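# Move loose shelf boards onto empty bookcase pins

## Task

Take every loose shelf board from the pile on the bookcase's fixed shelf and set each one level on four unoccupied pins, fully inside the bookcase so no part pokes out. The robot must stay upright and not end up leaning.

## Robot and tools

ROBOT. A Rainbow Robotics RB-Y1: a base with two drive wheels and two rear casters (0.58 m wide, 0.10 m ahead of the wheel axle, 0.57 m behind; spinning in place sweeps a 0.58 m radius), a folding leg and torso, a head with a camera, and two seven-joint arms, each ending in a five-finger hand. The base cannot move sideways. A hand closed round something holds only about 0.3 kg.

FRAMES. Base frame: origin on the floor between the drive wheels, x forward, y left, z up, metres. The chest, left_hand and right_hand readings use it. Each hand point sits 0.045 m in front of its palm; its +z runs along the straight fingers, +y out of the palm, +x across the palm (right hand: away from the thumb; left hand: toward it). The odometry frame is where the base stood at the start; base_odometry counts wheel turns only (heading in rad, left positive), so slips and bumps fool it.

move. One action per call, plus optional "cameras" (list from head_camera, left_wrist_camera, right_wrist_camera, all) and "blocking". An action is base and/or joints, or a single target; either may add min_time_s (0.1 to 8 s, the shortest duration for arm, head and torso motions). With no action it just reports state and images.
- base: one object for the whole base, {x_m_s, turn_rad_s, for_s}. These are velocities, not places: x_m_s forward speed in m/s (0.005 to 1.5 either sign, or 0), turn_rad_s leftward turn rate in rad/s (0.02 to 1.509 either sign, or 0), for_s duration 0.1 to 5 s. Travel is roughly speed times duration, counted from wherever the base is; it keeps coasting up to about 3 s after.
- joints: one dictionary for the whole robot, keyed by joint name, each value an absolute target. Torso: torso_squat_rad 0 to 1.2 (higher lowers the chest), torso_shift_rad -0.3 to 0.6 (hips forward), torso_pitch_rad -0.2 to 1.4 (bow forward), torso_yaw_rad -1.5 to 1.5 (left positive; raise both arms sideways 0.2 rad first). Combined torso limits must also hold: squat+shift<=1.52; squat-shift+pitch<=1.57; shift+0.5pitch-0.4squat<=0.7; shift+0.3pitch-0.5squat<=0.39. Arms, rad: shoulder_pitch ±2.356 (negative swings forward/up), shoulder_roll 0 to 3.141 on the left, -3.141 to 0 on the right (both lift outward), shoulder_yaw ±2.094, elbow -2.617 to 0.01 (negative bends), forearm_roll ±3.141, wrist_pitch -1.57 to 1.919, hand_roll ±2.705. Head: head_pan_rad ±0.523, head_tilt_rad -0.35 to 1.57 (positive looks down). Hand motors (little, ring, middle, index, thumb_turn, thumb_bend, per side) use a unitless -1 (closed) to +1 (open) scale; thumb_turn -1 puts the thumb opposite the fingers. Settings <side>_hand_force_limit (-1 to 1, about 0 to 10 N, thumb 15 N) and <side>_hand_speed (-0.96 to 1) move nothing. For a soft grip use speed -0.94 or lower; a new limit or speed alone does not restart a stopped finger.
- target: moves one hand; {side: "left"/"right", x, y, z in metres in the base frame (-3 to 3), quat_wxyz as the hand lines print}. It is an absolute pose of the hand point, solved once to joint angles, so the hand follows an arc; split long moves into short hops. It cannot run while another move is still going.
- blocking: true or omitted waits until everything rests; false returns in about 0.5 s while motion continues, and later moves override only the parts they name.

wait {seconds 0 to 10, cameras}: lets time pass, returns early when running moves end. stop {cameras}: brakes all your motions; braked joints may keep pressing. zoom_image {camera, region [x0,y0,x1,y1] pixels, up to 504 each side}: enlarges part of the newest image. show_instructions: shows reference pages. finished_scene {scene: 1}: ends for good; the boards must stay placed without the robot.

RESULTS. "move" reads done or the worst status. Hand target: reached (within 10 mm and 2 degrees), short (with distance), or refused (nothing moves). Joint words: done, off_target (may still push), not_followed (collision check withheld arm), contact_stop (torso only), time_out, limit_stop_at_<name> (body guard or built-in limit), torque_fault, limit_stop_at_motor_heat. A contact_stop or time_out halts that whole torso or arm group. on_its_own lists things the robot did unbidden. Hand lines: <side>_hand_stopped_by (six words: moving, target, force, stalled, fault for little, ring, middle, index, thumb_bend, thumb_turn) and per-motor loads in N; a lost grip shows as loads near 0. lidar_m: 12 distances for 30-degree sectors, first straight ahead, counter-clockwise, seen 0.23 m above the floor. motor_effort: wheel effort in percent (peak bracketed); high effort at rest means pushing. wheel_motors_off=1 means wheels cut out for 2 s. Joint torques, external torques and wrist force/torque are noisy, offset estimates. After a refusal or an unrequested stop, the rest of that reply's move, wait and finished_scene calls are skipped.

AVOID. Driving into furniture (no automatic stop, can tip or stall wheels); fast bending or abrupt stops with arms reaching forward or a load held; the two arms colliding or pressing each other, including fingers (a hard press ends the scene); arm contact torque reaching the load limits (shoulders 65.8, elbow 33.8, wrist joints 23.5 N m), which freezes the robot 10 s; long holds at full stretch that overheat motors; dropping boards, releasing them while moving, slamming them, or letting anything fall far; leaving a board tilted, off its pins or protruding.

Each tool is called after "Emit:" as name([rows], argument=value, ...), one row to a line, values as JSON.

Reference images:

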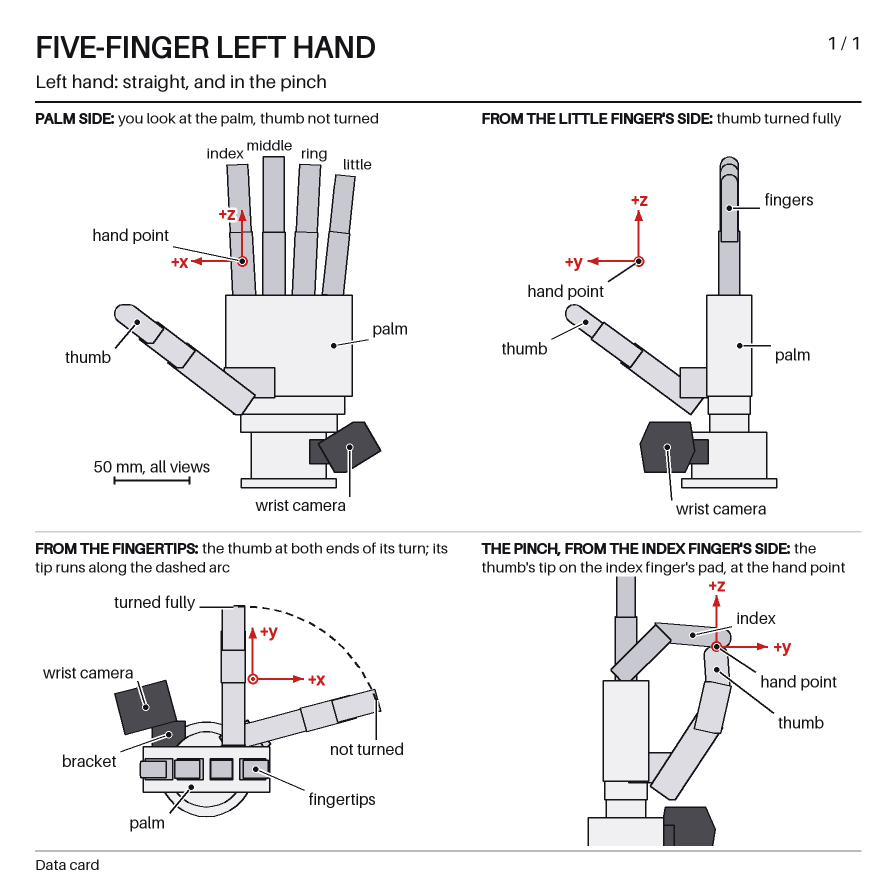

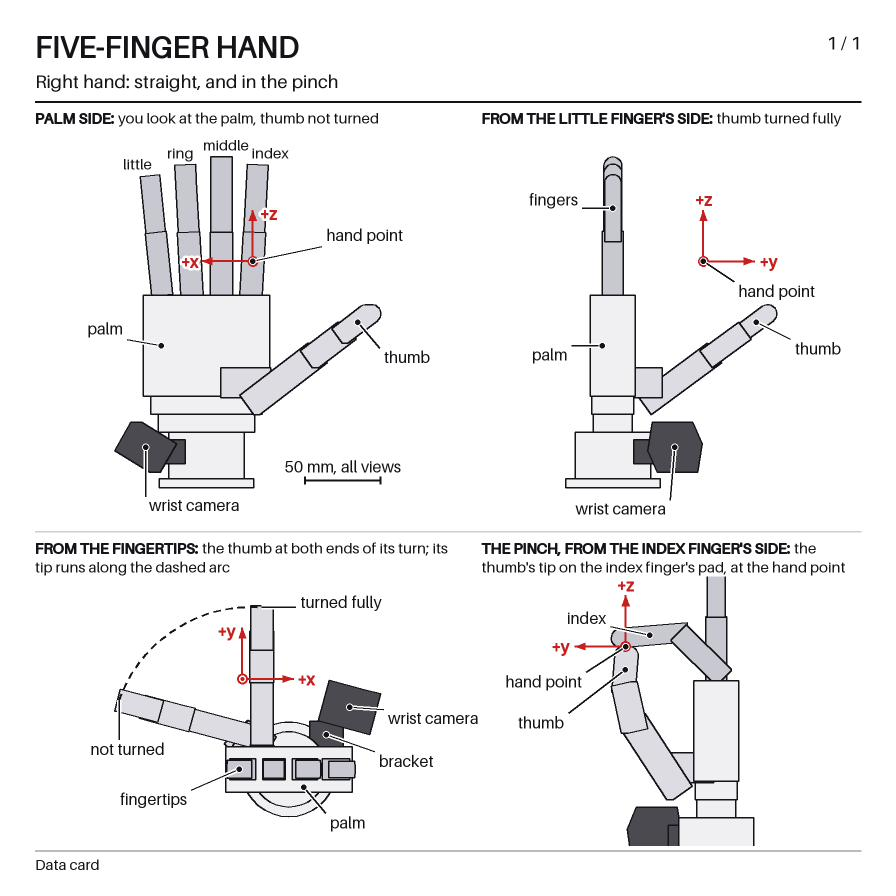

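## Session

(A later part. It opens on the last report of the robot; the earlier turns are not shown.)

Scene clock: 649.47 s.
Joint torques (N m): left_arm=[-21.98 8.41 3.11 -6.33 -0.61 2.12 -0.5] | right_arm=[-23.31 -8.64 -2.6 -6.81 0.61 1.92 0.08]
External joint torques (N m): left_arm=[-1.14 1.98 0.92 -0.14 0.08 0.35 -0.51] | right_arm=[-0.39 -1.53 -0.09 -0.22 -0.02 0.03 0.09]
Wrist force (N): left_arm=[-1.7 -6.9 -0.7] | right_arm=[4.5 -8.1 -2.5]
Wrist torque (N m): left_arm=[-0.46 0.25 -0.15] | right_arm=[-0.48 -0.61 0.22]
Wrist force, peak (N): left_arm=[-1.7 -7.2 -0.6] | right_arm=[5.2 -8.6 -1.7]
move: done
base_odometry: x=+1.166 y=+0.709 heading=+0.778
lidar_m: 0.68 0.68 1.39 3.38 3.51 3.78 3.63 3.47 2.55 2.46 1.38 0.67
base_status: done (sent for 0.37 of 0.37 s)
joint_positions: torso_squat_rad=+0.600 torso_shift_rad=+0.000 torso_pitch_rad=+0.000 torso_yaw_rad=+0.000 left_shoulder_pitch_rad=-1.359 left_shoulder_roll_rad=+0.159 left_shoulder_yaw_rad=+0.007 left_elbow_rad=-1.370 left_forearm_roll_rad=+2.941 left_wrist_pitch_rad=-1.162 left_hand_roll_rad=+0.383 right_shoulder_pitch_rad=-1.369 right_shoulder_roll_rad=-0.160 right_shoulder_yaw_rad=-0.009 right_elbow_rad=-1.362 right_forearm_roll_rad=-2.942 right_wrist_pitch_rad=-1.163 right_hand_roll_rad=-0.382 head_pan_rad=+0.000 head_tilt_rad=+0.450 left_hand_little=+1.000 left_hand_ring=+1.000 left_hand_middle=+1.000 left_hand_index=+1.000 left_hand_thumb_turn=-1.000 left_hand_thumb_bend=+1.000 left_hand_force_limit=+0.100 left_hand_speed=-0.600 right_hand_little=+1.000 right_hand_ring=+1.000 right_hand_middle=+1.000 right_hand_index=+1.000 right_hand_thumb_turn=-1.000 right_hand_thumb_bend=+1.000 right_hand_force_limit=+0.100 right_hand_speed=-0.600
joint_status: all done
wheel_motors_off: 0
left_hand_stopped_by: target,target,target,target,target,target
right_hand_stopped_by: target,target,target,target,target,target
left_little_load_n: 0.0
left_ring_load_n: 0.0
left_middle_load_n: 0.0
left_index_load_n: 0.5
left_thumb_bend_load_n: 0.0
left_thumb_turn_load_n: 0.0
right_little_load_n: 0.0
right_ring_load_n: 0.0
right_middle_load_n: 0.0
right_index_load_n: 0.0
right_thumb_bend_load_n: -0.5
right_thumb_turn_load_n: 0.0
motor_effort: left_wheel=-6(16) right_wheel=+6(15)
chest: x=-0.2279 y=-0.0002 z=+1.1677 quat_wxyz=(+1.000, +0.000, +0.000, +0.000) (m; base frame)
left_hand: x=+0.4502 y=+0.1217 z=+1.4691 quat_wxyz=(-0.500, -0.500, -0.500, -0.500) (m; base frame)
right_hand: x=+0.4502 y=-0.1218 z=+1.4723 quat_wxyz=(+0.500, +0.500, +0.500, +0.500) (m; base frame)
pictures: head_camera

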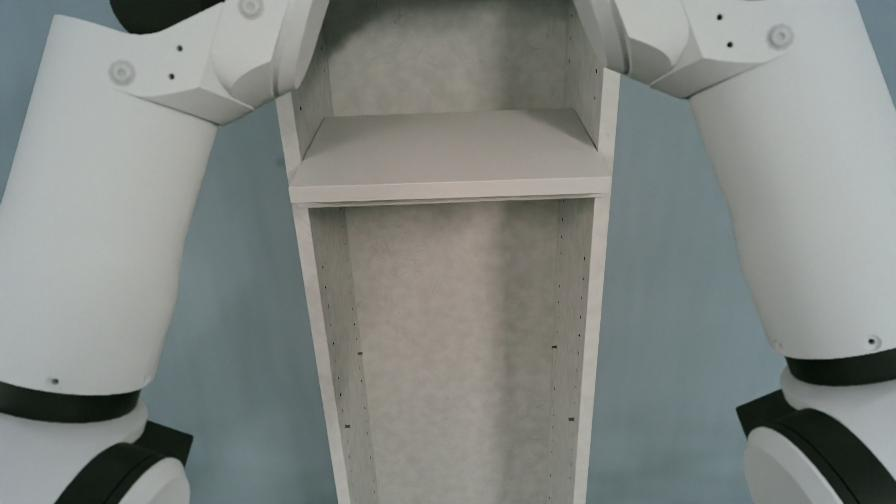

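Emit:
move(target={"side": "left", "x": 0.45, "y": 0.122, "z": 1.4587, "quat_wxyz": [0.5, 0.5, 0.5, 0.5]}, min_time_s=1)

Emit:
move(target={"side": "right", "x": 0.45, "y": -0.122, "z": 1.4617, "quat_wxyz": [0.5, 0.5, 0.5, 0.5]}, min_time_s=1)

Emit:
move(joints={"torso_squat_rad": 1.2})

Emit:
move(joints={"torso_shift_rad": 0.3, "head_tilt_rad": 0.1}, cameras=["all"])

Scene clock: 659.90 s.
Joint torques (N m): left_arm=[-20.12 4.7 0.83 -6.9 -0.86 2.18 0.34] | right_arm=[-23.57 -8.79 -3.18 -6.82 0.67 1.85 0.05]
External joint torques (N m): left_arm=[0.68 -1.51 -1.38 -0.65 -0.16 0.41 0.33] | right_arm=[-0.65 -1.68 -0.67 -0.22 0.04 -0.04 0.06]
Wrist force (N): left_arm=[-1.5 -6.9 -0.9] | right_arm=[4.9 -8.3 -1.9]
Wrist torque (N m): left_arm=[-0.47 0.23 -0.06] | right_arm=[-0.63 -0.65 0.21]
Wrist force, peak (N): left_arm=[-1.6 -7.0 -0.9] | right_arm=[4.7 -8.6 -2.0]
move: done
base_odometry: x=+1.166 y=+0.709 heading=+0.778
lidar_m: 0.67 0.68 1.40 3.38 3.51 3.80 3.64 3.47 2.55 2.46 1.37 0.67
base_status: not commanded
joint_positions: torso_squat_rad=+0.600 torso_shift_rad=+0.000 torso_pitch_rad=+0.000 torso_yaw_rad=+0.000 left_shoulder_pitch_rad=-1.327 left_shoulder_roll_rad=+0.152 left_shoulder_yaw_rad=+0.000 left_elbow_rad=-1.394 left_forearm_roll_rad=+2.932 left_wrist_pitch_rad=-1.155 left_hand_roll_rad=+0.388 right_shoulder_pitch_rad=-1.369 right_shoulder_roll_rad=-0.160 right_shoulder_yaw_rad=-0.009 right_elbow_rad=-1.362 right_forearm_roll_rad=-2.942 right_wrist_pitch_rad=-1.163 right_hand_roll_rad=-0.382 head_pan_rad=+0.000 head_tilt_rad=+0.450 left_hand_little=+1.000 left_hand_ring=+1.000 left_hand_middle=+1.000 left_hand_index=+1.000 left_hand_thumb_turn=-1.000 left_hand_thumb_bend=+1.000 left_hand_force_limit=+0.100 left_hand_speed=-0.600 right_hand_little=+1.000 right_hand_ring=+1.000 right_hand_middle=+1.000 right_hand_index=+1.000 right_hand_thumb_turn=-1.000 right_hand_thumb_bend=+1.000 right_hand_force_limit=+0.100 right_hand_speed=-0.600
joint_status: all done
wheel_motors_off: 0
left_hand_stopped_by: target,target,target,target,target,target
right_hand_stopped_by: target,target,target,target,target,target
left_little_load_n: 0.0
left_ring_load_n: 0.0
left_middle_load_n: 0.0
left_index_load_n: 0.0
left_thumb_bend_load_n: 0.0
left_thumb_turn_load_n: 0.0
right_little_load_n: 0.0
right_ring_load_n: 0.0
right_middle_load_n: 0.0
right_index_load_n: 0.0
right_thumb_bend_load_n: 0.0
right_thumb_turn_load_n: 0.0
motor_effort: left_wheel=-5(6) right_wheel=+6(6)
chest: x=-0.2279 y=-0.0002 z=+1.1677 quat_wxyz=(+1.000, +0.000, +0.000, +0.000) (m; base frame)
left_hand: x=+0.4504 y=+0.1223 z=+1.4589 quat_wxyz=(-0.500, -0.500, -0.500, -0.500) (m; base frame)
left_hand_status: reached (checked arc, planned for 1.0 s): 1 mm and 0.1 deg off.
right_hand: x=+0.4502 y=-0.1218 z=+1.4723 quat_wxyz=(+0.500, +0.500, +0.500, +0.500) (m; base frame)
pictures: none

Scene clock: 661.23 s.
Joint torques (N m): left_arm=[-20.3 4.84 0.93 -6.93 -0.96 2.19 0.19] | right_arm=[-20.87 -5.41 -0.37 -8.34 0.93 2.11 -0.31]
External joint torques (N m): left_arm=[0.5 -1.37 -1.28 -0.68 -0.27 0.42 0.18] | right_arm=[1.99 1.46 2.16 -1.68 0.29 0.22 -0.3]
Wrist force (N): left_arm=[-1.5 -6.8 -0.8] | right_arm=[4.6 -7.5 -2.2]
Wrist torque (N m): left_arm=[-0.45 0.23 -0.06] | right_arm=[-0.43 -0.60 0.05]
Wrist force, peak (N): left_arm=[-1.6 -6.9 -0.8] | right_arm=[4.2 -8.7 -2.4]
move: done
base_odometry: x=+1.166 y=+0.709 heading=+0.778
lidar_m: 0.67 0.68 1.40 3.38 3.52 3.78 3.63 3.48 2.55 2.46 1.39 0.67
base_status: not commanded
joint_positions: torso_squat_rad=+0.600 torso_shift_rad=+0.000 torso_pitch_rad=+0.000 torso_yaw_rad=+0.000 left_shoulder_pitch_rad=-1.327 left_shoulder_roll_rad=+0.152 left_shoulder_yaw_rad=+0.000 left_elbow_rad=-1.394 left_forearm_roll_rad=+2.932 left_wrist_pitch_rad=-1.155 left_hand_roll_rad=+0.388 right_shoulder_pitch_rad=-1.337 right_shoulder_roll_rad=-0.153 right_shoulder_yaw_rad=-0.002 right_elbow_rad=-1.386 right_forearm_roll_rad=-2.933 right_wrist_pitch_rad=-1.157 right_hand_roll_rad=-0.387 head_pan_rad=+0.000 head_tilt_rad=+0.450 left_hand_little=+1.000 left_hand_ring=+1.000 left_hand_middle=+1.000 left_hand_index=+1.000 left_hand_thumb_turn=-1.000 left_hand_thumb_bend=+1.000 left_hand_force_limit=+0.100 left_hand_speed=-0.600 right_hand_little=+1.000 right_hand_ring=+1.000 right_hand_middle=+1.000 right_hand_index=+1.000 right_hand_thumb_turn=-1.000 right_hand_thumb_bend=+1.000 right_hand_force_limit=+0.100 right_hand_speed=-0.600
joint_status: all done
wheel_motors_off: 0
left_hand_stopped_by: target,target,target,target,target,target
right_hand_stopped_by: target,target,target,target,target,target
left_little_load_n: 0.0
left_ring_load_n: 0.0
left_middle_load_n: 0.0
left_index_load_n: 0.0
left_thumb_bend_load_n: -0.5
left_thumb_turn_load_n: -0.5
right_little_load_n: 0.0
right_ring_load_n: 0.0
right_middle_load_n: 0.0
right_index_load_n: 0.0
right_thumb_bend_load_n: 0.0
right_thumb_turn_load_n: 0.0
motor_effort: left_wheel=-6(7) right_wheel=+6(6)
chest: x=-0.2279 y=-0.0002 z=+1.1677 quat_wxyz=(+1.000, +0.000, +0.000, +0.000) (m; base frame)
left_hand: x=+0.4504 y=+0.1223 z=+1.4589 quat_wxyz=(-0.500, -0.500, -0.500, -0.500) (m; base frame)
right_hand: x=+0.4503 y=-0.1222 z=+1.4622 quat_wxyz=(+0.500, +0.500, +0.500, +0.500) (m; base frame)
right_hand_status: reached (checked arc, planned for 1.0 s): 1 mm and 0.0 deg off.
pictures: none

Scene clock: 664.17 s.
Joint torques (N m): left_arm=[-21.14 4.81 0.96 -6.51 -0.74 2 0.17] | right_arm=[-21.78 -5.44 -0.64 -7.87 1 1.91 -0.3]
External joint torques (N m): left_arm=[-0.34 -1.4 -1.25 -0.26 -0.04 0.23 0.16] | right_arm=[1.08 1.43 1.88 -1.21 0.36 0.03 -0.29]
Wrist force (N): left_arm=[-1.5 -6.9 -0.7] | right_arm=[4.9 -7.9 -1.6]
Wrist torque (N m): left_arm=[-0.46 0.25 -0.05] | right_arm=[-0.59 -0.69 0.02]
Wrist force, peak (N): left_arm=[-1.7 -7.1 -0.8] | right_arm=[4.9 -8.2 -2.1]
move: done
base_odometry: x=+1.166 y=+0.709 heading=+0.778
lidar_m: 0.67 0.69 1.39 3.38 3.52 3.78 3.64 3.47 2.55 2.47 1.38 0.67
base_status: not commanded
joint_positions: torso_squat_rad=+1.200 torso_shift_rad=+0.000 torso_pitch_rad=+0.000 torso_yaw_rad=+0.000 left_shoulder_pitch_rad=-1.327 left_shoulder_roll_rad=+0.152 left_shoulder_yaw_rad=+0.000 left_elbow_rad=-1.394 left_forearm_roll_rad=+2.932 left_wrist_pitch_rad=-1.155 left_hand_roll_rad=+0.388 right_shoulder_pitch_rad=-1.337 right_shoulder_roll_rad=-0.153 right_shoulder_yaw_rad=-0.002 right_elbow_rad=-1.386 right_forearm_roll_rad=-2.933 right_wrist_pitch_rad=-1.157 right_hand_roll_rad=-0.387 head_pan_rad=+0.000 head_tilt_rad=+0.450 left_hand_little=+1.000 left_hand_ring=+1.000 left_hand_middle=+1.000 left_hand_index=+1.000 left_hand_thumb_turn=-1.000 left_hand_thumb_bend=+1.000 left_hand_force_limit=+0.100 left_hand_speed=-0.600 right_hand_little=+1.000 right_hand_ring=+1.000 right_hand_middle=+1.000 right_hand_index=+1.000 right_hand_thumb_turn=-1.000 right_hand_thumb_bend=+1.000 right_hand_force_limit=+0.100 right_hand_speed=-0.600
joint_status: all done
wheel_motors_off: 0
left_hand_stopped_by: target,target,target,target,target,target
right_hand_stopped_by: target,target,target,target,target,target
left_little_load_n: 0.0
left_ring_load_n: 0.0
left_middle_load_n: 0.0
left_index_load_n: 0.0
left_thumb_bend_load_n: 0.0
left_thumb_turn_load_n: 0.0
right_little_load_n: 0.5
right_ring_load_n: 0.0
right_middle_load_n: 0.0
right_index_load_n: 0.0
right_thumb_bend_load_n: 0.0
right_thumb_turn_load_n: 0.0
motor_effort: left_wheel=-6(7) right_wheel=+6(7)
chest: x=-0.2280 y=-0.0001 z=+0.8437 quat_wxyz=(+1.000, +0.000, +0.000, +0.000) (m; base frame)
left_hand: x=+0.4503 y=+0.1224 z=+1.1348 quat_wxyz=(-0.500, -0.500, -0.500, -0.500) (m; base frame)
right_hand: x=+0.4502 y=-0.1221 z=+1.1381 quat_wxyz=(+0.500, +0.500, +0.500, +0.500) (m; base frame)
pictures: none

Scene clock: 666.93 s.
Joint torques (N m): left_arm=[-21.34 5.42 1.12 -6.61 -0.73 1.91 0.34] | right_arm=[-21.99 -5.76 -0.57 -7.94 0.96 1.9 -0.25]
External joint torques (N m): left_arm=[-0.54 -0.8 -1.09 -0.36 -0.03 0.14 0.33] | right_arm=[0.87 1.11 1.95 -1.28 0.33 0.01 -0.25]
Wrist force (N): left_arm=[-1.5 -6.8 -1.0] | right_arm=[4.6 -8.1 -1.4]
Wrist torque (N m): left_arm=[-0.41 0.24 -0.06] | right_arm=[-0.61 -0.60 0.03]
Wrist force, peak (N): left_arm=[-1.6 -7.0 -0.7] | right_arm=[4.8 -8.6 -1.9]
move: done
base_odometry: x=+1.166 y=+0.709 heading=+0.778
lidar_m: 0.67 0.68 1.39 3.39 3.51 3.79 3.63 3.48 2.56 2.47 1.36 0.67
base_status: not commanded
joint_positions: torso_squat_rad=+1.200 torso_shift_rad=+0.300 torso_pitch_rad=+0.000 torso_yaw_rad=+0.000 left_shoulder_pitch_rad=-1.327 left_shoulder_roll_rad=+0.152 left_shoulder_yaw_rad=+0.000 left_elbow_rad=-1.394 left_forearm_roll_rad=+2.932 left_wrist_pitch_rad=-1.155 left_hand_roll_rad=+0.388 right_shoulder_pitch_rad=-1.337 right_shoulder_roll_rad=-0.153 right_shoulder_yaw_rad=-0.002 right_elbow_rad=-1.386 right_forearm_roll_rad=-2.933 right_wrist_pitch_rad=-1.157 right_hand_roll_rad=-0.387 head_pan_rad=+0.000 head_tilt_rad=+0.100 left_hand_little=+1.000 left_hand_ring=+1.000 left_hand_middle=+1.000 left_hand_index=+1.000 left_hand_thumb_turn=-1.000 left_hand_thumb_bend=+1.000 left_hand_force_limit=+0.100 left_hand_speed=-0.600 right_hand_little=+1.000 right_hand_ring=+1.000 right_hand_middle=+1.000 right_hand_index=+1.000 right_hand_thumb_turn=-1.000 right_hand_thumb_bend=+1.000 right_hand_force_limit=+0.100 right_hand_speed=-0.600
joint_status: all done
wheel_motors_off: 0
left_hand_stopped_by: target,target,target,target,target,target
right_hand_stopped_by: target,target,target,target,target,target
left_little_load_n: 0.0
left_ring_load_n: 0.0
left_middle_load_n: 0.0
left_index_load_n: 0.0
left_thumb_bend_load_n: 0.0
left_thumb_turn_load_n: 0.0
right_little_load_n: 0.0
right_ring_load_n: 0.0
right_middle_load_n: 0.0
right_index_load_n: 0.0
right_thumb_bend_load_n: 0.0
right_thumb_turn_load_n: 0.0
motor_effort: left_wheel=-5(7) right_wheel=+6(6)
chest: x=-0.1530 y=-0.0001 z=+0.8323 quat_wxyz=(+1.000, +0.000, +0.000, +0.000) (m; base frame)
left_hand: x=+0.5254 y=+0.1224 z=+1.1234 quat_wxyz=(-0.500, -0.500, -0.500, -0.500) (m; base frame)
right_hand: x=+0.5253 y=-0.1221 z=+1.1267 quat_wxyz=(+0.500, +0.500, +0.500, +0.500) (m; base frame)
pictures: head_camera, left_wrist_camera, right_wrist_camera

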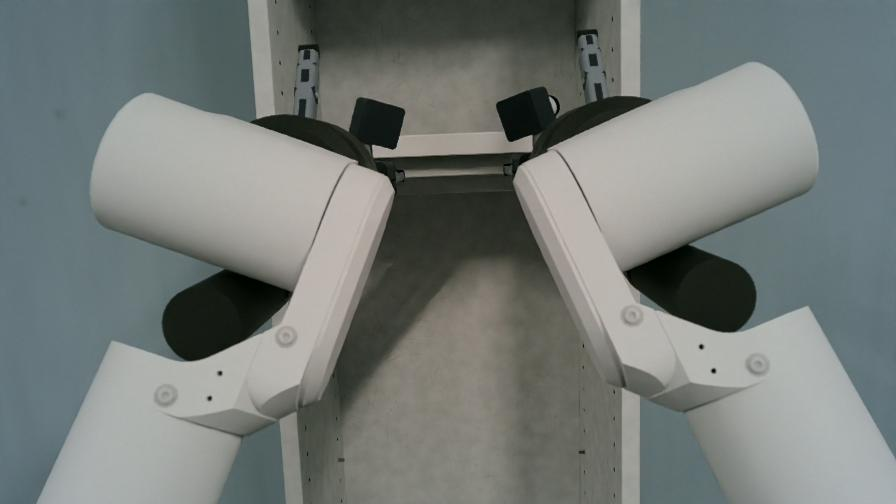

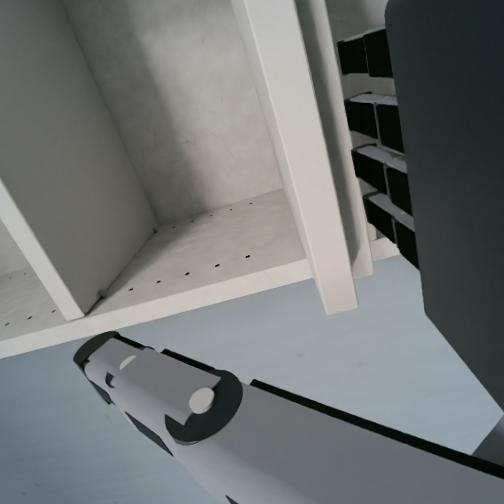

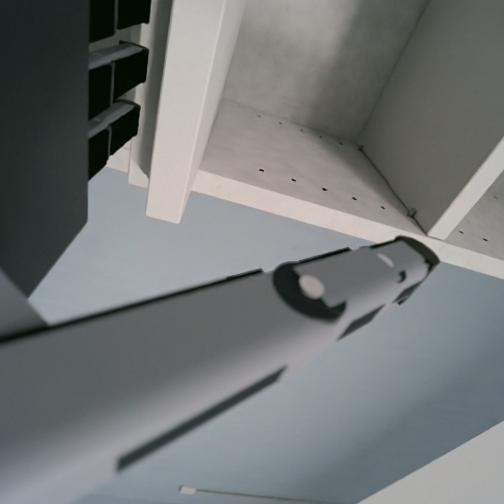

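Emit:
move(joints={"torso_squat_rad": 1.181}, min_time_s=1.5)

Emit:
move(joints={"torso_squat_rad": 1.17}, min_time_s=1, cameras=["left_wrist_camera", "right_wrist_camera"])

Scene clock: 672.73 s.
Joint torques (N m): left_arm=[-21.35 5.3 1.23 -6.61 -0.69 1.89 0.23] | right_arm=[-24.27 -6.08 -0.91 -8.48 1.11 3.38 -0.31]
External joint torques (N m): left_arm=[-0.55 -0.92 -0.98 -0.35 0.01 0.12 0.22] | right_arm=[-1.4 0.79 1.62 -1.82 0.48 1.49 -0.3]
Wrist force (N): left_arm=[-1.7 -6.9 -0.7] | right_arm=[4.4 -12.9 -2.4]
Wrist torque (N m): left_arm=[-0.47 0.27 -0.06] | right_arm=[-0.25 -0.60 -0.18]
Wrist force, peak (N): left_arm=[-1.7 -7.0 -0.7] | right_arm=[4.3 -14.4 -2.7]
move: done
base_odometry: x=+1.166 y=+0.709 heading=+0.778
lidar_m: 0.68 0.68 1.39 3.38 3.51 3.79 3.63 3.48 2.55 2.46 1.37 0.67
base_status: not commanded
joint_positions: torso_squat_rad=+1.181 torso_shift_rad=+0.300 torso_pitch_rad=+0.000 torso_yaw_rad=+0.000 left_shoulder_pitch_rad=-1.327 left_shoulder_roll_rad=+0.152 left_shoulder_yaw_rad=+0.000 left_elbow_rad=-1.394 left_forearm_roll_rad=+2.932 left_wrist_pitch_rad=-1.155 left_hand_roll_rad=+0.388 right_shoulder_pitch_rad=-1.337 right_shoulder_roll_rad=-0.153 right_shoulder_yaw_rad=-0.002 right_elbow_rad=-1.386 right_forearm_roll_rad=-2.933 right_wrist_pitch_rad=-1.157 right_hand_roll_rad=-0.387 head_pan_rad=+0.000 head_tilt_rad=+0.100 left_hand_little=+1.000 left_hand_ring=+1.000 left_hand_middle=+1.000 left_hand_index=+1.000 left_hand_thumb_turn=-1.000 left_hand_thumb_bend=+1.000 left_hand_force_limit=+0.100 left_hand_speed=-0.600 right_hand_little=+1.000 right_hand_ring=+1.000 right_hand_middle=+1.000 right_hand_index=+1.000 right_hand_thumb_turn=-1.000 right_hand_thumb_bend=+1.000 right_hand_force_limit=+0.100 right_hand_speed=-0.600
joint_status: all done
wheel_motors_off: 0
left_hand_stopped_by: target,target,target,target,target,target
right_hand_stopped_by: target,target,target,target,target,target
left_little_load_n: 0.0
left_ring_load_n: 0.0
left_middle_load_n: 0.0
left_index_load_n: 0.0
left_thumb_bend_load_n: 0.0
left_thumb_turn_load_n: 0.0
right_little_load_n: 0.0
right_ring_load_n: 0.5
right_middle_load_n: 0.0
right_index_load_n: 0.0
right_thumb_bend_load_n: 0.0
right_thumb_turn_load_n: 0.0
motor_effort: left_wheel=-6(7) right_wheel=+6(6)
chest: x=-0.1492 y=-0.0001 z=+0.8440 quat_wxyz=(+1.000, +0.000, +0.000, +0.000) (m; base frame)
left_hand: x=+0.5292 y=+0.1224 z=+1.1349 quat_wxyz=(-0.500, -0.500, -0.501, -0.500) (m; base frame)
right_hand: x=+0.5293 y=-0.1222 z=+1.1377 quat_wxyz=(+0.500, +0.501, +0.500, +0.499) (m; base frame)
pictures: none

Scene clock: 674.03 s.
Joint torques (N m): left_arm=[-21.49 5.15 0.87 -6.62 -0.89 1.98 0.33] | right_arm=[-24.33 -6.36 -0.85 -8.78 1.14 3.58 -0.32]
External joint torques (N m): left_arm=[-0.7 -1.06 -1.34 -0.36 -0.19 0.21 0.32] | right_arm=[-1.46 0.51 1.67 -2.11 0.5 1.69 -0.31]
Wrist force (N): left_arm=[-1.6 -6.8 -0.8] | right_arm=[3.8 -12.5 -2.5]
Wrist torque (N m): left_arm=[-0.45 0.25 -0.06] | right_arm=[-0.14 -0.59 -0.14]
Wrist force, peak (N): left_arm=[-1.5 -7.0 -0.7] | right_arm=[4.7 -14.8 -2.9]
move: done
base_odometry: x=+1.166 y=+0.709 heading=+0.778
lidar_m: 0.68 0.68 1.39 3.38 3.52 3.80 3.64 3.47 2.55 2.46 1.37 0.67
base_status: not commanded
joint_positions: torso_squat_rad=+1.170 torso_shift_rad=+0.300 torso_pitch_rad=+0.000 torso_yaw_rad=+0.000 left_shoulder_pitch_rad=-1.327 left_shoulder_roll_rad=+0.152 left_shoulder_yaw_rad=+0.000 left_elbow_rad=-1.394 left_forearm_roll_rad=+2.932 left_wrist_pitch_rad=-1.155 left_hand_roll_rad=+0.388 right_shoulder_pitch_rad=-1.336 right_shoulder_roll_rad=-0.153 right_shoulder_yaw_rad=-0.002 right_elbow_rad=-1.386 right_forearm_roll_rad=-2.933 right_wrist_pitch_rad=-1.157 right_hand_roll_rad=-0.387 head_pan_rad=+0.000 head_tilt_rad=+0.100 left_hand_little=+1.000 left_hand_ring=+1.000 left_hand_middle=+1.000 left_hand_index=+1.000 left_hand_thumb_turn=-1.000 left_hand_thumb_bend=+1.000 left_hand_force_limit=+0.100 left_hand_speed=-0.600 right_hand_little=+1.000 right_hand_ring=+1.000 right_hand_middle=+1.000 right_hand_index=+1.000 right_hand_thumb_turn=-1.000 right_hand_thumb_bend=+1.000 right_hand_force_limit=+0.100 right_hand_speed=-0.600
joint_status: all done
wheel_motors_off: 0
left_hand_stopped_by: target,target,target,target,target,target
right_hand_stopped_by: target,target,target,target,target,target
left_little_load_n: 0.0
left_ring_load_n: 0.0
left_middle_load_n: 0.0
left_index_load_n: 0.5
left_thumb_bend_load_n: 0.0
left_thumb_turn_load_n: 0.0
right_little_load_n: 0.0
right_ring_load_n: 0.0
right_middle_load_n: 1.0
right_index_load_n: 0.0
right_thumb_bend_load_n: 0.0
right_thumb_turn_load_n: 0.0
motor_effort: left_wheel=-5(6) right_wheel=+6(6)
chest: x=-0.1471 y=-0.0001 z=+0.8508 quat_wxyz=(+1.000, +0.000, +0.000, +0.000) (m; base frame)
left_hand: x=+0.5313 y=+0.1224 z=+1.1417 quat_wxyz=(-0.500, -0.500, -0.501, -0.500) (m; base frame)
right_hand: x=+0.5314 y=-0.1222 z=+1.1444 quat_wxyz=(+0.500, +0.501, +0.500, +0.499) (m; base frame)
pictures: left_wrist_camera, right_wrist_camera

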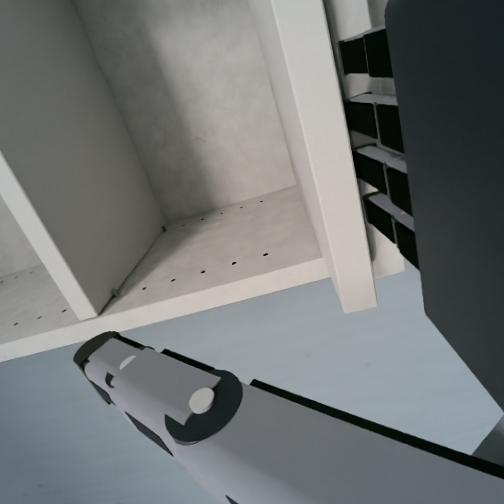

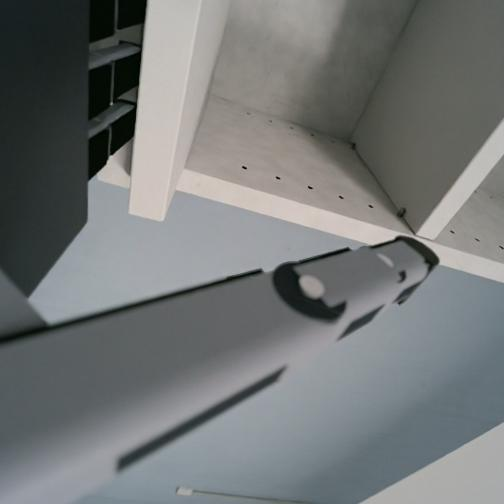

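Emit:
move(target={"side": "left", "x": 0.5313, "y": 0.1224, "z": 1.1455, "quat_wxyz": [0.5, 0.5, 0.5, 0.5]}, min_time_s=1)

Scene clock: 678.67 s.
Joint torques (N m): left_arm=[-25.17 9.52 3.62 -7.02 -0.67 2.92 -0.5] | right_arm=[-24.29 -6.31 -0.99 -8.82 1.09 2.5 -0.28]
External joint torques (N m): left_arm=[-4.35 3.25 1.42 -0.77 0.02 1.15 -0.51] | right_arm=[-1.42 0.55 1.53 -2.16 0.46 0.62 -0.27]
Wrist force (N): left_arm=[-1.1 -11.3 -2.1] | right_arm=[4.9 -10.0 -1.7]
Wrist torque (N m): left_arm=[-0.16 0.20 0.07] | right_arm=[-0.52 -0.60 0.00]
Wrist force, peak (N): left_arm=[-1.1 -11.7 -2.0] | right_arm=[4.4 -15.1 -3.2]
move: done
base_odometry: x=+1.166 y=+0.709 heading=+0.778
lidar_m: 0.67 0.67 1.40 3.38 3.51 3.80 3.64 3.47 2.55 2.46 1.38 0.66
base_status: not commanded
joint_positions: torso_squat_rad=+1.170 torso_shift_rad=+0.300 torso_pitch_rad=+0.000 torso_yaw_rad=+0.000 left_shoulder_pitch_rad=-1.336 left_shoulder_roll_rad=+0.154 left_shoulder_yaw_rad=+0.002 left_elbow_rad=-1.386 left_forearm_roll_rad=+2.935 left_wrist_pitch_rad=-1.156 left_hand_roll_rad=+0.386 right_shoulder_pitch_rad=-1.336 right_shoulder_roll_rad=-0.153 right_shoulder_yaw_rad=-0.002 right_elbow_rad=-1.386 right_forearm_roll_rad=-2.933 right_wrist_pitch_rad=-1.157 right_hand_roll_rad=-0.387 head_pan_rad=+0.000 head_tilt_rad=+0.100 left_hand_little=+1.000 left_hand_ring=+1.000 left_hand_middle=+1.000 left_hand_index=+1.000 left_hand_thumb_turn=-1.000 left_hand_thumb_bend=+1.000 left_hand_force_limit=+0.100 left_hand_speed=-0.600 right_hand_little=+1.000 right_hand_ring=+1.000 right_hand_middle=+1.000 right_hand_index=+1.000 right_hand_thumb_turn=-1.000 right_hand_thumb_bend=+1.000 right_hand_force_limit=+0.100 right_hand_speed=-0.600
joint_status: all done
wheel_motors_off: 0
left_hand_stopped_by: target,target,target,target,target,target
right_hand_stopped_by: target,target,target,target,target,target
left_little_load_n: 0.0
left_ring_load_n: 1.0
left_middle_load_n: 0.0
left_index_load_n: 0.0
left_thumb_bend_load_n: -0.5
left_thumb_turn_load_n: 0.0
right_little_load_n: 0.0
right_ring_load_n: 0.0
right_middle_load_n: 0.0
right_index_load_n: 0.0
right_thumb_bend_load_n: 0.0
right_thumb_turn_load_n: 0.0
motor_effort: left_wheel=-6(6) right_wheel=+5(6)
chest: x=-0.1471 y=-0.0001 z=+0.8508 quat_wxyz=(+1.000, +0.000, +0.000, +0.000) (m; base frame)
left_hand: x=+0.5316 y=+0.1221 z=+1.1443 quat_wxyz=(-0.500, -0.501, -0.500, -0.499) (m; base frame)
left_hand_status: reached (checked arc, planned for 1.0 s): 1 mm and 0.1 deg off.
right_hand: x=+0.5314 y=-0.1222 z=+1.1444 quat_wxyz=(+0.500, +0.501, +0.500, +0.499) (m; base frame)
pictures: none

Emit:
move(base={"x_m_s": -0.03, "for_s": 1.67}, cameras=["all"])

Scene clock: 684.90 s.
Joint torques (N m): left_arm=[-24.4 9.48 3.36 -7.86 -0.69 3.01 -0.49] | right_arm=[-24.37 -6.3 -1.27 -8.5 1.14 2.58 -0.3]
External joint torques (N m): left_arm=[-3.58 3.21 1.15 -1.62 0.01 1.24 -0.5] | right_arm=[-1.5 0.56 1.26 -1.83 0.5 0.69 -0.3]
Wrist force (N): left_arm=[-1.2 -11.4 -0.9] | right_arm=[4.0 -10.9 -1.6]
Wrist torque (N m): left_arm=[-0.23 0.22 0.05] | right_arm=[-0.56 -0.47 -0.08]
Wrist force, peak (N): left_arm=[-1.8 -11.7 1.4] | right_arm=[6.0 -10.3 -0.8]
move: done
base_odometry: x=+1.130 y=+0.673 heading=+0.779
lidar_m: 0.72 0.73 1.47 3.38 3.52 3.73 3.58 3.47 2.54 2.46 1.45 0.72
base_status: done (sent for 1.67 of 1.67 s)
joint_positions: torso_squat_rad=+1.170 torso_shift_rad=+0.300 torso_pitch_rad=+0.000 torso_yaw_rad=+0.000 left_shoulder_pitch_rad=-1.336 left_shoulder_roll_rad=+0.154 left_shoulder_yaw_rad=+0.002 left_elbow_rad=-1.386 left_forearm_roll_rad=+2.935 left_wrist_pitch_rad=-1.156 left_hand_roll_rad=+0.386 right_shoulder_pitch_rad=-1.336 right_shoulder_roll_rad=-0.153 right_shoulder_yaw_rad=-0.002 right_elbow_rad=-1.386 right_forearm_roll_rad=-2.933 right_wrist_pitch_rad=-1.157 right_hand_roll_rad=-0.387 head_pan_rad=+0.000 head_tilt_rad=+0.100 left_hand_little=+1.000 left_hand_ring=+1.000 left_hand_middle=+1.000 left_hand_index=+1.000 left_hand_thumb_turn=-1.000 left_hand_thumb_bend=+1.000 left_hand_force_limit=+0.100 left_hand_speed=-0.600 right_hand_little=+1.000 right_hand_ring=+1.000 right_hand_middle=+1.000 right_hand_index=+1.000 right_hand_thumb_turn=-1.000 right_hand_thumb_bend=+1.000 right_hand_force_limit=+0.100 right_hand_speed=-0.600
joint_status: not commanded
wheel_motors_off: 0
left_hand_stopped_by: target,target,target,target,target,target
right_hand_stopped_by: target,target,target,target,target,target
left_little_load_n: 0.0
left_ring_load_n: 0.5
left_middle_load_n: 0.0
left_index_load_n: 0.0
left_thumb_bend_load_n: 0.0
left_thumb_turn_load_n: 0.0
right_little_load_n: 0.0
right_ring_load_n: 0.0
right_middle_load_n: 0.0
right_index_load_n: 0.0
right_thumb_bend_load_n: 0.0
right_thumb_turn_load_n: 0.0
motor_effort: left_wheel=+8(17) right_wheel=-8(17)
chest: x=-0.1472 y=-0.0001 z=+0.8508 quat_wxyz=(+1.000, +0.000, +0.000, +0.000) (m; base frame)
left_hand: x=+0.5315 y=+0.1221 z=+1.1445 quat_wxyz=(-0.500, -0.501, -0.500, -0.500) (m; base frame)
right_hand: x=+0.5313 y=-0.1222 z=+1.1446 quat_wxyz=(+0.500, +0.501, +0.500, +0.500) (m; base frame)
pictures: head_camera, left_wrist_camera, right_wrist_camera

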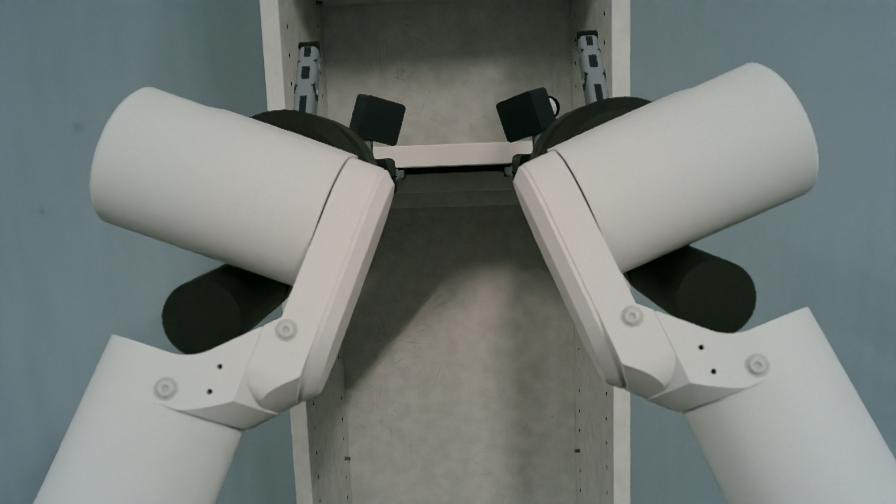

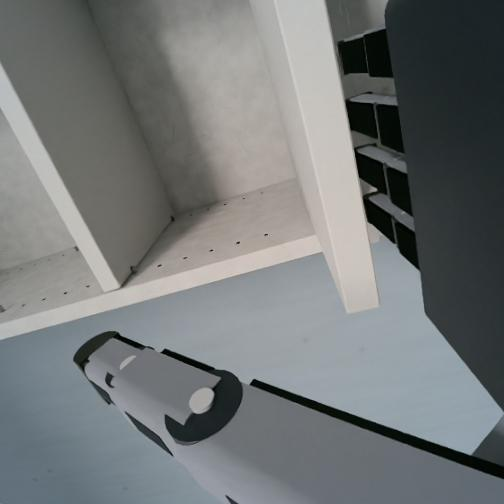

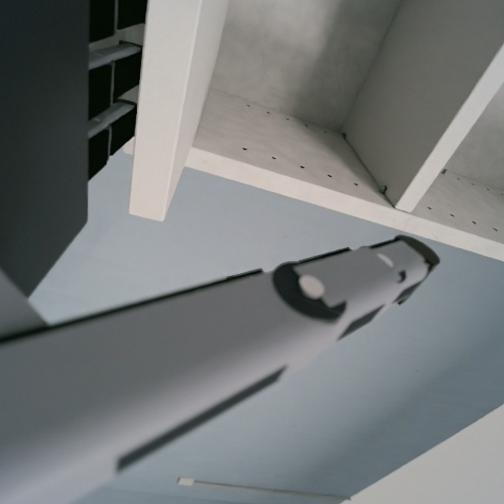

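Emit:
move(joints={"torso_squat_rad": 1.2}, min_time_s=1.5)

Emit:
move(base={"x_m_s": 0.04, "for_s": 1.37}, cameras=["left_wrist_camera", "right_wrist_camera"])

Scene clock: 690.83 s.
Joint torques (N m): left_arm=[-22.65 9.03 3.57 -6.98 -0.89 2.18 -0.51] | right_arm=[-24.21 -6.22 -0.73 -8.17 0.96 2.14 -0.27]
External joint torques (N m): left_arm=[-1.83 2.75 1.36 -0.75 -0.2 0.41 -0.52] | right_arm=[-1.34 0.65 1.8 -1.51 0.32 0.25 -0.26]
Wrist force (N): left_arm=[-1.5 -6.9 -0.8] | right_arm=[4.5 -7.4 -1.6]
Wrist torque (N m): left_arm=[-0.46 0.24 -0.13] | right_arm=[-0.49 -0.57 0.03]
Wrist force, peak (N): left_arm=[-1.4 -12.1 0.0] | right_arm=[5.6 -10.5 -0.8]
move: done
base_odometry: x=+1.130 y=+0.673 heading=+0.779
lidar_m: 0.72 0.73 1.48 3.38 3.52 3.73 3.59 3.46 2.54 2.46 1.44 0.72
base_status: not commanded
joint_positions: torso_squat_rad=+1.200 torso_shift_rad=+0.300 torso_pitch_rad=+0.000 torso_yaw_rad=+0.000 left_shoulder_pitch_rad=-1.336 left_shoulder_roll_rad=+0.154 left_shoulder_yaw_rad=+0.002 left_elbow_rad=-1.386 left_forearm_roll_rad=+2.935 left_wrist_pitch_rad=-1.156 left_hand_roll_rad=+0.386 right_shoulder_pitch_rad=-1.336 right_shoulder_roll_rad=-0.153 right_shoulder_yaw_rad=-0.002 right_elbow_rad=-1.386 right_forearm_roll_rad=-2.933 right_wrist_pitch_rad=-1.157 right_hand_roll_rad=-0.387 head_pan_rad=+0.000 head_tilt_rad=+0.100 left_hand_little=+1.000 left_hand_ring=+1.000 left_hand_middle=+1.000 left_hand_index=+1.000 left_hand_thumb_turn=-1.000 left_hand_thumb_bend=+1.000 left_hand_force_limit=+0.100 left_hand_speed=-0.600 right_hand_little=+1.000 right_hand_ring=+1.000 right_hand_middle=+1.000 right_hand_index=+1.000 right_hand_thumb_turn=-1.000 right_hand_thumb_bend=+1.000 right_hand_force_limit=+0.100 right_hand_speed=-0.600
joint_status: all done
wheel_motors_off: 0
left_hand_stopped_by: target,target,target,target,target,target
right_hand_stopped_by: target,target,target,target,target,target
left_little_load_n: 0.0
left_ring_load_n: 0.0
left_middle_load_n: 0.0
left_index_load_n: 0.0
left_thumb_bend_load_n: 0.0
left_thumb_turn_load_n: 0.0
right_little_load_n: 0.0
right_ring_load_n: -0.5
right_middle_load_n: 0.0
right_index_load_n: 0.0
right_thumb_bend_load_n: 0.0
right_thumb_turn_load_n: 0.0
motor_effort: left_wheel=+8(10) right_wheel=-8(9)
chest: x=-0.1530 y=-0.0001 z=+0.8324 quat_wxyz=(+1.000, +0.000, +0.000, +0.000) (m; base frame)
left_hand: x=+0.5254 y=+0.1221 z=+1.1267 quat_wxyz=(-0.500, -0.500, -0.500, -0.500) (m; base frame)
right_hand: x=+0.5253 y=-0.1222 z=+1.1264 quat_wxyz=(+0.500, +0.501, +0.500, +0.500) (m; base frame)
pictures: none

Scene clock: 693.10 s.
Joint torques (N m): left_arm=[-21.42 9 3.21 -6.34 -0.77 2.06 -0.63] | right_arm=[-23.13 -6.02 -0.63 -7.42 0.88 1.87 -0.33]
External joint torques (N m): left_arm=[-0.6 2.72 1 -0.11 -0.07 0.29 -0.64] | right_arm=[-0.26 0.85 1.89 -0.76 0.24 -0.02 -0.32]
Wrist force (N): left_arm=[-1.6 -6.7 -0.9] | right_arm=[5.4 -7.8 -1.7]
Wrist torque (N m): left_arm=[-0.44 0.24 -0.14] | right_arm=[-0.54 -0.76 0.09]
Wrist force, peak (N): left_arm=[-1.4 -7.4 -0.3] | right_arm=[5.0 -8.4 -1.5]
move: done
base_odometry: x=+1.169 y=+0.712 heading=+0.779
lidar_m: 0.68 0.67 1.38 3.38 3.53 3.78 3.64 3.47 2.55 2.46 1.36 0.67
base_status: done (sent for 1.37 of 1.37 s)
joint_positions: torso_squat_rad=+1.200 torso_shift_rad=+0.300 torso_pitch_rad=+0.000 torso_yaw_rad=+0.000 left_shoulder_pitch_rad=-1.337 left_shoulder_roll_rad=+0.154 left_shoulder_yaw_rad=+0.002 left_elbow_rad=-1.387 left_forearm_roll_rad=+2.935 left_wrist_pitch_rad=-1.156 left_hand_roll_rad=+0.386 right_shoulder_pitch_rad=-1.337 right_shoulder_roll_rad=-0.153 right_shoulder_yaw_rad=-0.002 right_elbow_rad=-1.386 right_forearm_roll_rad=-2.933 right_wrist_pitch_rad=-1.157 right_hand_roll_rad=-0.387 head_pan_rad=+0.000 head_tilt_rad=+0.100 left_hand_little=+1.000 left_hand_ring=+1.000 left_hand_middle=+1.000 left_hand_index=+1.000 left_hand_thumb_turn=-1.000 left_hand_thumb_bend=+1.000 left_hand_force_limit=+0.100 left_hand_speed=-0.600 right_hand_little=+1.000 right_hand_ring=+1.000 right_hand_middle=+1.000 right_hand_index=+1.000 right_hand_thumb_turn=-1.000 right_hand_thumb_bend=+1.000 right_hand_force_limit=+0.100 right_hand_speed=-0.600
joint_status: not commanded
wheel_motors_off: 0
left_hand_stopped_by: target,target,target,target,target,target
right_hand_stopped_by: target,target,target,target,target,target
left_little_load_n: 0.0
left_ring_load_n: 0.0
left_middle_load_n: 0.0
left_index_load_n: 0.0
left_thumb_bend_load_n: -0.5
left_thumb_turn_load_n: 0.0
right_little_load_n: 0.0
right_ring_load_n: 0.0
right_middle_load_n: 0.5
right_index_load_n: 0.0
right_thumb_bend_load_n: 0.0
right_thumb_turn_load_n: 0.0
motor_effort: left_wheel=-5(22) right_wheel=+4(12)
chest: x=-0.1530 y=-0.0001 z=+0.8323 quat_wxyz=(+1.000, +0.000, +0.000, +0.000) (m; base frame)
left_hand: x=+0.5254 y=+0.1220 z=+1.1268 quat_wxyz=(-0.500, -0.500, -0.500, -0.500) (m; base frame)
right_hand: x=+0.5253 y=-0.1221 z=+1.1265 quat_wxyz=(+0.500, +0.500, +0.500, +0.500) (m; base frame)
pictures: left_wrist_camera, right_wrist_camera

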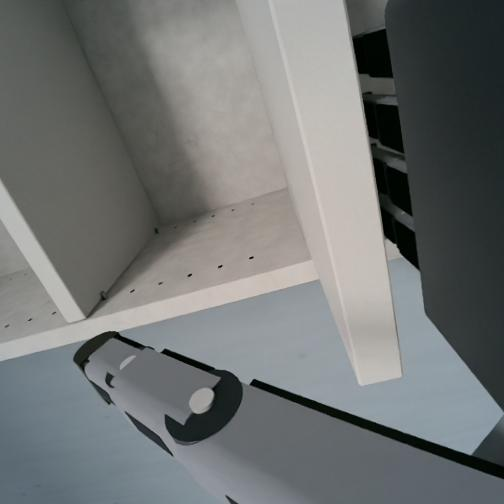

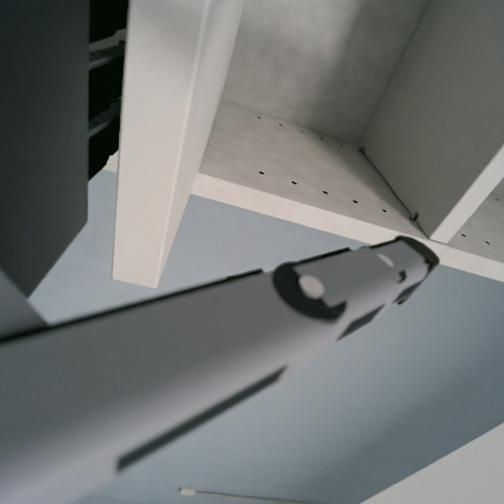

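Emit:
move(joints={"torso_squat_rad": 1.184}, min_time_s=1.5, cameras=["left_wrist_camera", "right_wrist_camera"])

Scene clock: 698.13 s.
Joint torques (N m): left_arm=[-23.05 9.08 3.43 -7.66 -0.84 3.08 -0.28] | right_arm=[-23.11 -6.08 -0.92 -7.48 0.87 1.82 -0.27]
External joint torques (N m): left_arm=[-2.23 2.8 1.22 -1.42 -0.15 1.31 -0.29] | right_arm=[-0.25 0.79 1.61 -0.82 0.24 -0.07 -0.26]
Wrist force (N): left_arm=[-1.4 -12.0 -1.8] | right_arm=[4.5 -7.9 -2.1]
Wrist torque (N m): left_arm=[-0.34 0.17 0.25] | right_arm=[-0.54 -0.59 0.03]
Wrist force, peak (N): left_arm=[-1.1 -13.0 -1.7] | right_arm=[5.4 -8.3 -2.2]
move: done
base_odometry: x=+1.169 y=+0.712 heading=+0.779
lidar_m: 0.68 0.68 1.39 3.38 3.51 3.79 3.65 3.47 2.55 2.46 1.35 0.66
base_status: not commanded
joint_positions: torso_squat_rad=+1.184 torso_shift_rad=+0.300 torso_pitch_rad=+0.000 torso_yaw_rad=+0.000 left_shoulder_pitch_rad=-1.336 left_shoulder_roll_rad=+0.154 left_shoulder_yaw_rad=+0.002 left_elbow_rad=-1.386 left_forearm_roll_rad=+2.935 left_wrist_pitch_rad=-1.156 left_hand_roll_rad=+0.386 right_shoulder_pitch_rad=-1.337 right_shoulder_roll_rad=-0.153 right_shoulder_yaw_rad=-0.002 right_elbow_rad=-1.386 right_forearm_roll_rad=-2.933 right_wrist_pitch_rad=-1.157 right_hand_roll_rad=-0.387 head_pan_rad=+0.000 head_tilt_rad=+0.100 left_hand_little=+1.000 left_hand_ring=+1.000 left_hand_middle=+1.000 left_hand_index=+1.000 left_hand_thumb_turn=-1.000 left_hand_thumb_bend=+1.000 left_hand_force_limit=+0.100 left_hand_speed=-0.600 right_hand_little=+1.000 right_hand_ring=+1.000 right_hand_middle=+1.000 right_hand_index=+1.000 right_hand_thumb_turn=-1.000 right_hand_thumb_bend=+1.000 right_hand_force_limit=+0.100 right_hand_speed=-0.600
joint_status: all done
wheel_motors_off: 0
left_hand_stopped_by: target,target,target,target,target,target
right_hand_stopped_by: target,target,target,target,target,target
left_little_load_n: 0.5
left_ring_load_n: 0.0
left_middle_load_n: 0.0
left_index_load_n: 0.0
left_thumb_bend_load_n: 0.0
left_thumb_turn_load_n: 0.0
right_little_load_n: 0.0
right_ring_load_n: 0.0
right_middle_load_n: 0.0
right_index_load_n: 0.5
right_thumb_bend_load_n: 0.0
right_thumb_turn_load_n: 0.0
motor_effort: left_wheel=-4(6) right_wheel=+3(4)
chest: x=-0.1498 y=-0.0001 z=+0.8422 quat_wxyz=(+1.000, +0.000, +0.000, +0.000) (m; base frame)
left_hand: x=+0.5288 y=+0.1222 z=+1.1360 quat_wxyz=(-0.500, -0.500, -0.500, -0.500) (m; base frame)
right_hand: x=+0.5286 y=-0.1221 z=+1.1361 quat_wxyz=(+0.500, +0.500, +0.500, +0.500) (m; base frame)
pictures: left_wrist_camera, right_wrist_camera

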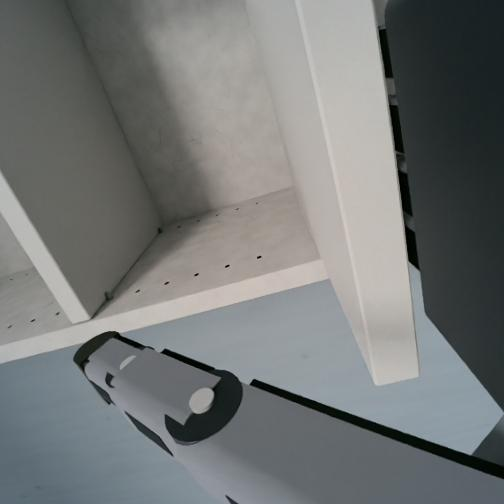

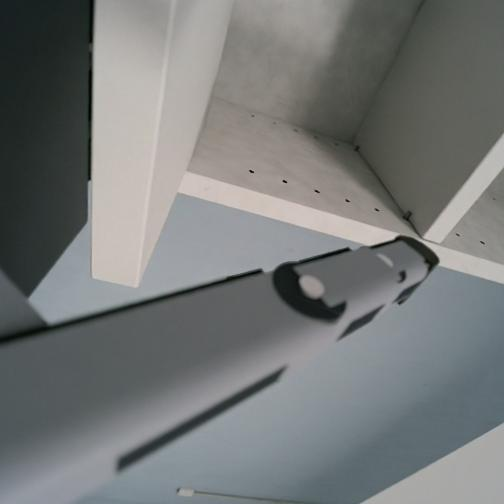

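Emit:
wait(seconds=0, cameras=["all"])

Scene clock: 716.83 s.
Joint torques (N m): left_arm=[-23.38 8.57 3.56 -7.68 -0.76 3.18 -0.29] | right_arm=[-23.49 -6.19 -0.9 -7.57 0.85 1.97 -0.43]
External joint torques (N m): left_arm=[-2.56 2.29 1.36 -1.44 -0.07 1.41 -0.3] | right_arm=[-0.62 0.68 1.63 -0.9 0.21 0.08 -0.42]
Wrist force (N): left_arm=[-1.0 -13.1 -1.7] | right_arm=[4.5 -8.1 -1.9]
Wrist torque (N m): left_arm=[-0.32 0.18 0.26] | right_arm=[-0.56 -0.60 0.03]
Wrist force, peak (N): left_arm=[-1.0 -13.2 -1.7] | right_arm=[4.8 -8.5 -1.8]
base_odometry: x=+1.169 y=+0.712 heading=+0.779
lidar_m: 0.67 0.67 1.39 3.39 3.53 3.79 3.65 3.48 2.54 2.46 1.37 0.67
base_status: not commanded
joint_positions: torso_squat_rad=+1.184 torso_shift_rad=+0.300 torso_pitch_rad=+0.000 torso_yaw_rad=+0.000 left_shoulder_pitch_rad=-1.336 left_shoulder_roll_rad=+0.154 left_shoulder_yaw_rad=+0.002 left_elbow_rad=-1.386 left_forearm_roll_rad=+2.935 left_wrist_pitch_rad=-1.156 left_hand_roll_rad=+0.386 right_shoulder_pitch_rad=-1.337 right_shoulder_roll_rad=-0.153 right_shoulder_yaw_rad=-0.002 right_elbow_rad=-1.386 right_forearm_roll_rad=-2.933 right_wrist_pitch_rad=-1.157 right_hand_roll_rad=-0.387 head_pan_rad=+0.000 head_tilt_rad=+0.100 left_hand_little=+1.000 left_hand_ring=+1.000 left_hand_middle=+1.000 left_hand_index=+1.000 left_hand_thumb_turn=-1.000 left_hand_thumb_bend=+1.000 left_hand_force_limit=+0.100 left_hand_speed=-0.600 right_hand_little=+1.000 right_hand_ring=+1.000 right_hand_middle=+1.000 right_hand_index=+1.000 right_hand_thumb_turn=-1.000 right_hand_thumb_bend=+1.000 right_hand_force_limit=+0.100 right_hand_speed=-0.600
joint_status: all done
wheel_motors_off: 0
left_hand_stopped_by: target,target,target,target,target,target
right_hand_stopped_by: target,target,target,target,target,target
left_little_load_n: 0.0
left_ring_load_n: 0.0
left_middle_load_n: 0.0
left_index_load_n: 0.0
left_thumb_bend_load_n: 0.0
left_thumb_turn_load_n: 0.0
right_little_load_n: 0.0
right_ring_load_n: 0.0
right_middle_load_n: 0.0
right_index_load_n: 0.5
right_thumb_bend_load_n: 0.0
right_thumb_turn_load_n: 0.0
motor_effort: left_wheel=-4(6) right_wheel=+3(4)
chest: x=-0.1498 y=-0.0001 z=+0.8422 quat_wxyz=(+1.000, +0.000, +0.000, +0.000) (m; base frame)
left_hand: x=+0.5288 y=+0.1222 z=+1.1360 quat_wxyz=(-0.500, -0.500, -0.500, -0.500) (m; base frame)
right_hand: x=+0.5286 y=-0.1221 z=+1.1361 quat_wxyz=(+0.500, +0.500, +0.500, +0.500) (m; base frame)
pictures: head_camera, left_wrist_camera, right_wrist_camera

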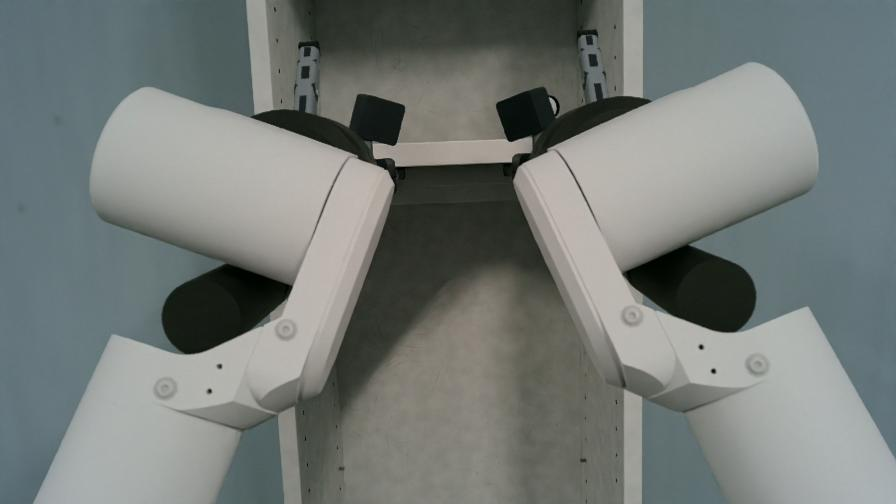

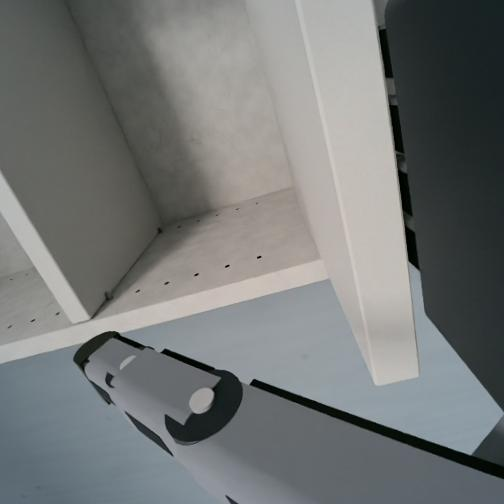

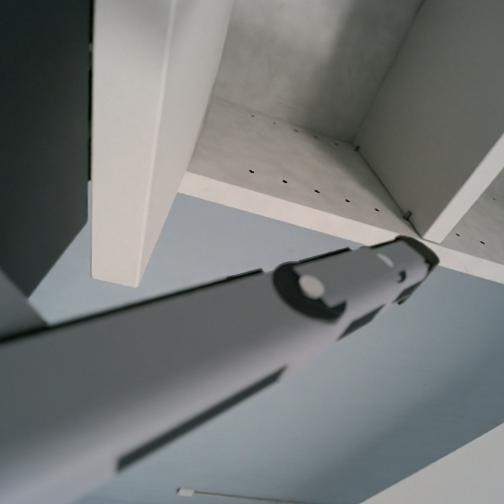

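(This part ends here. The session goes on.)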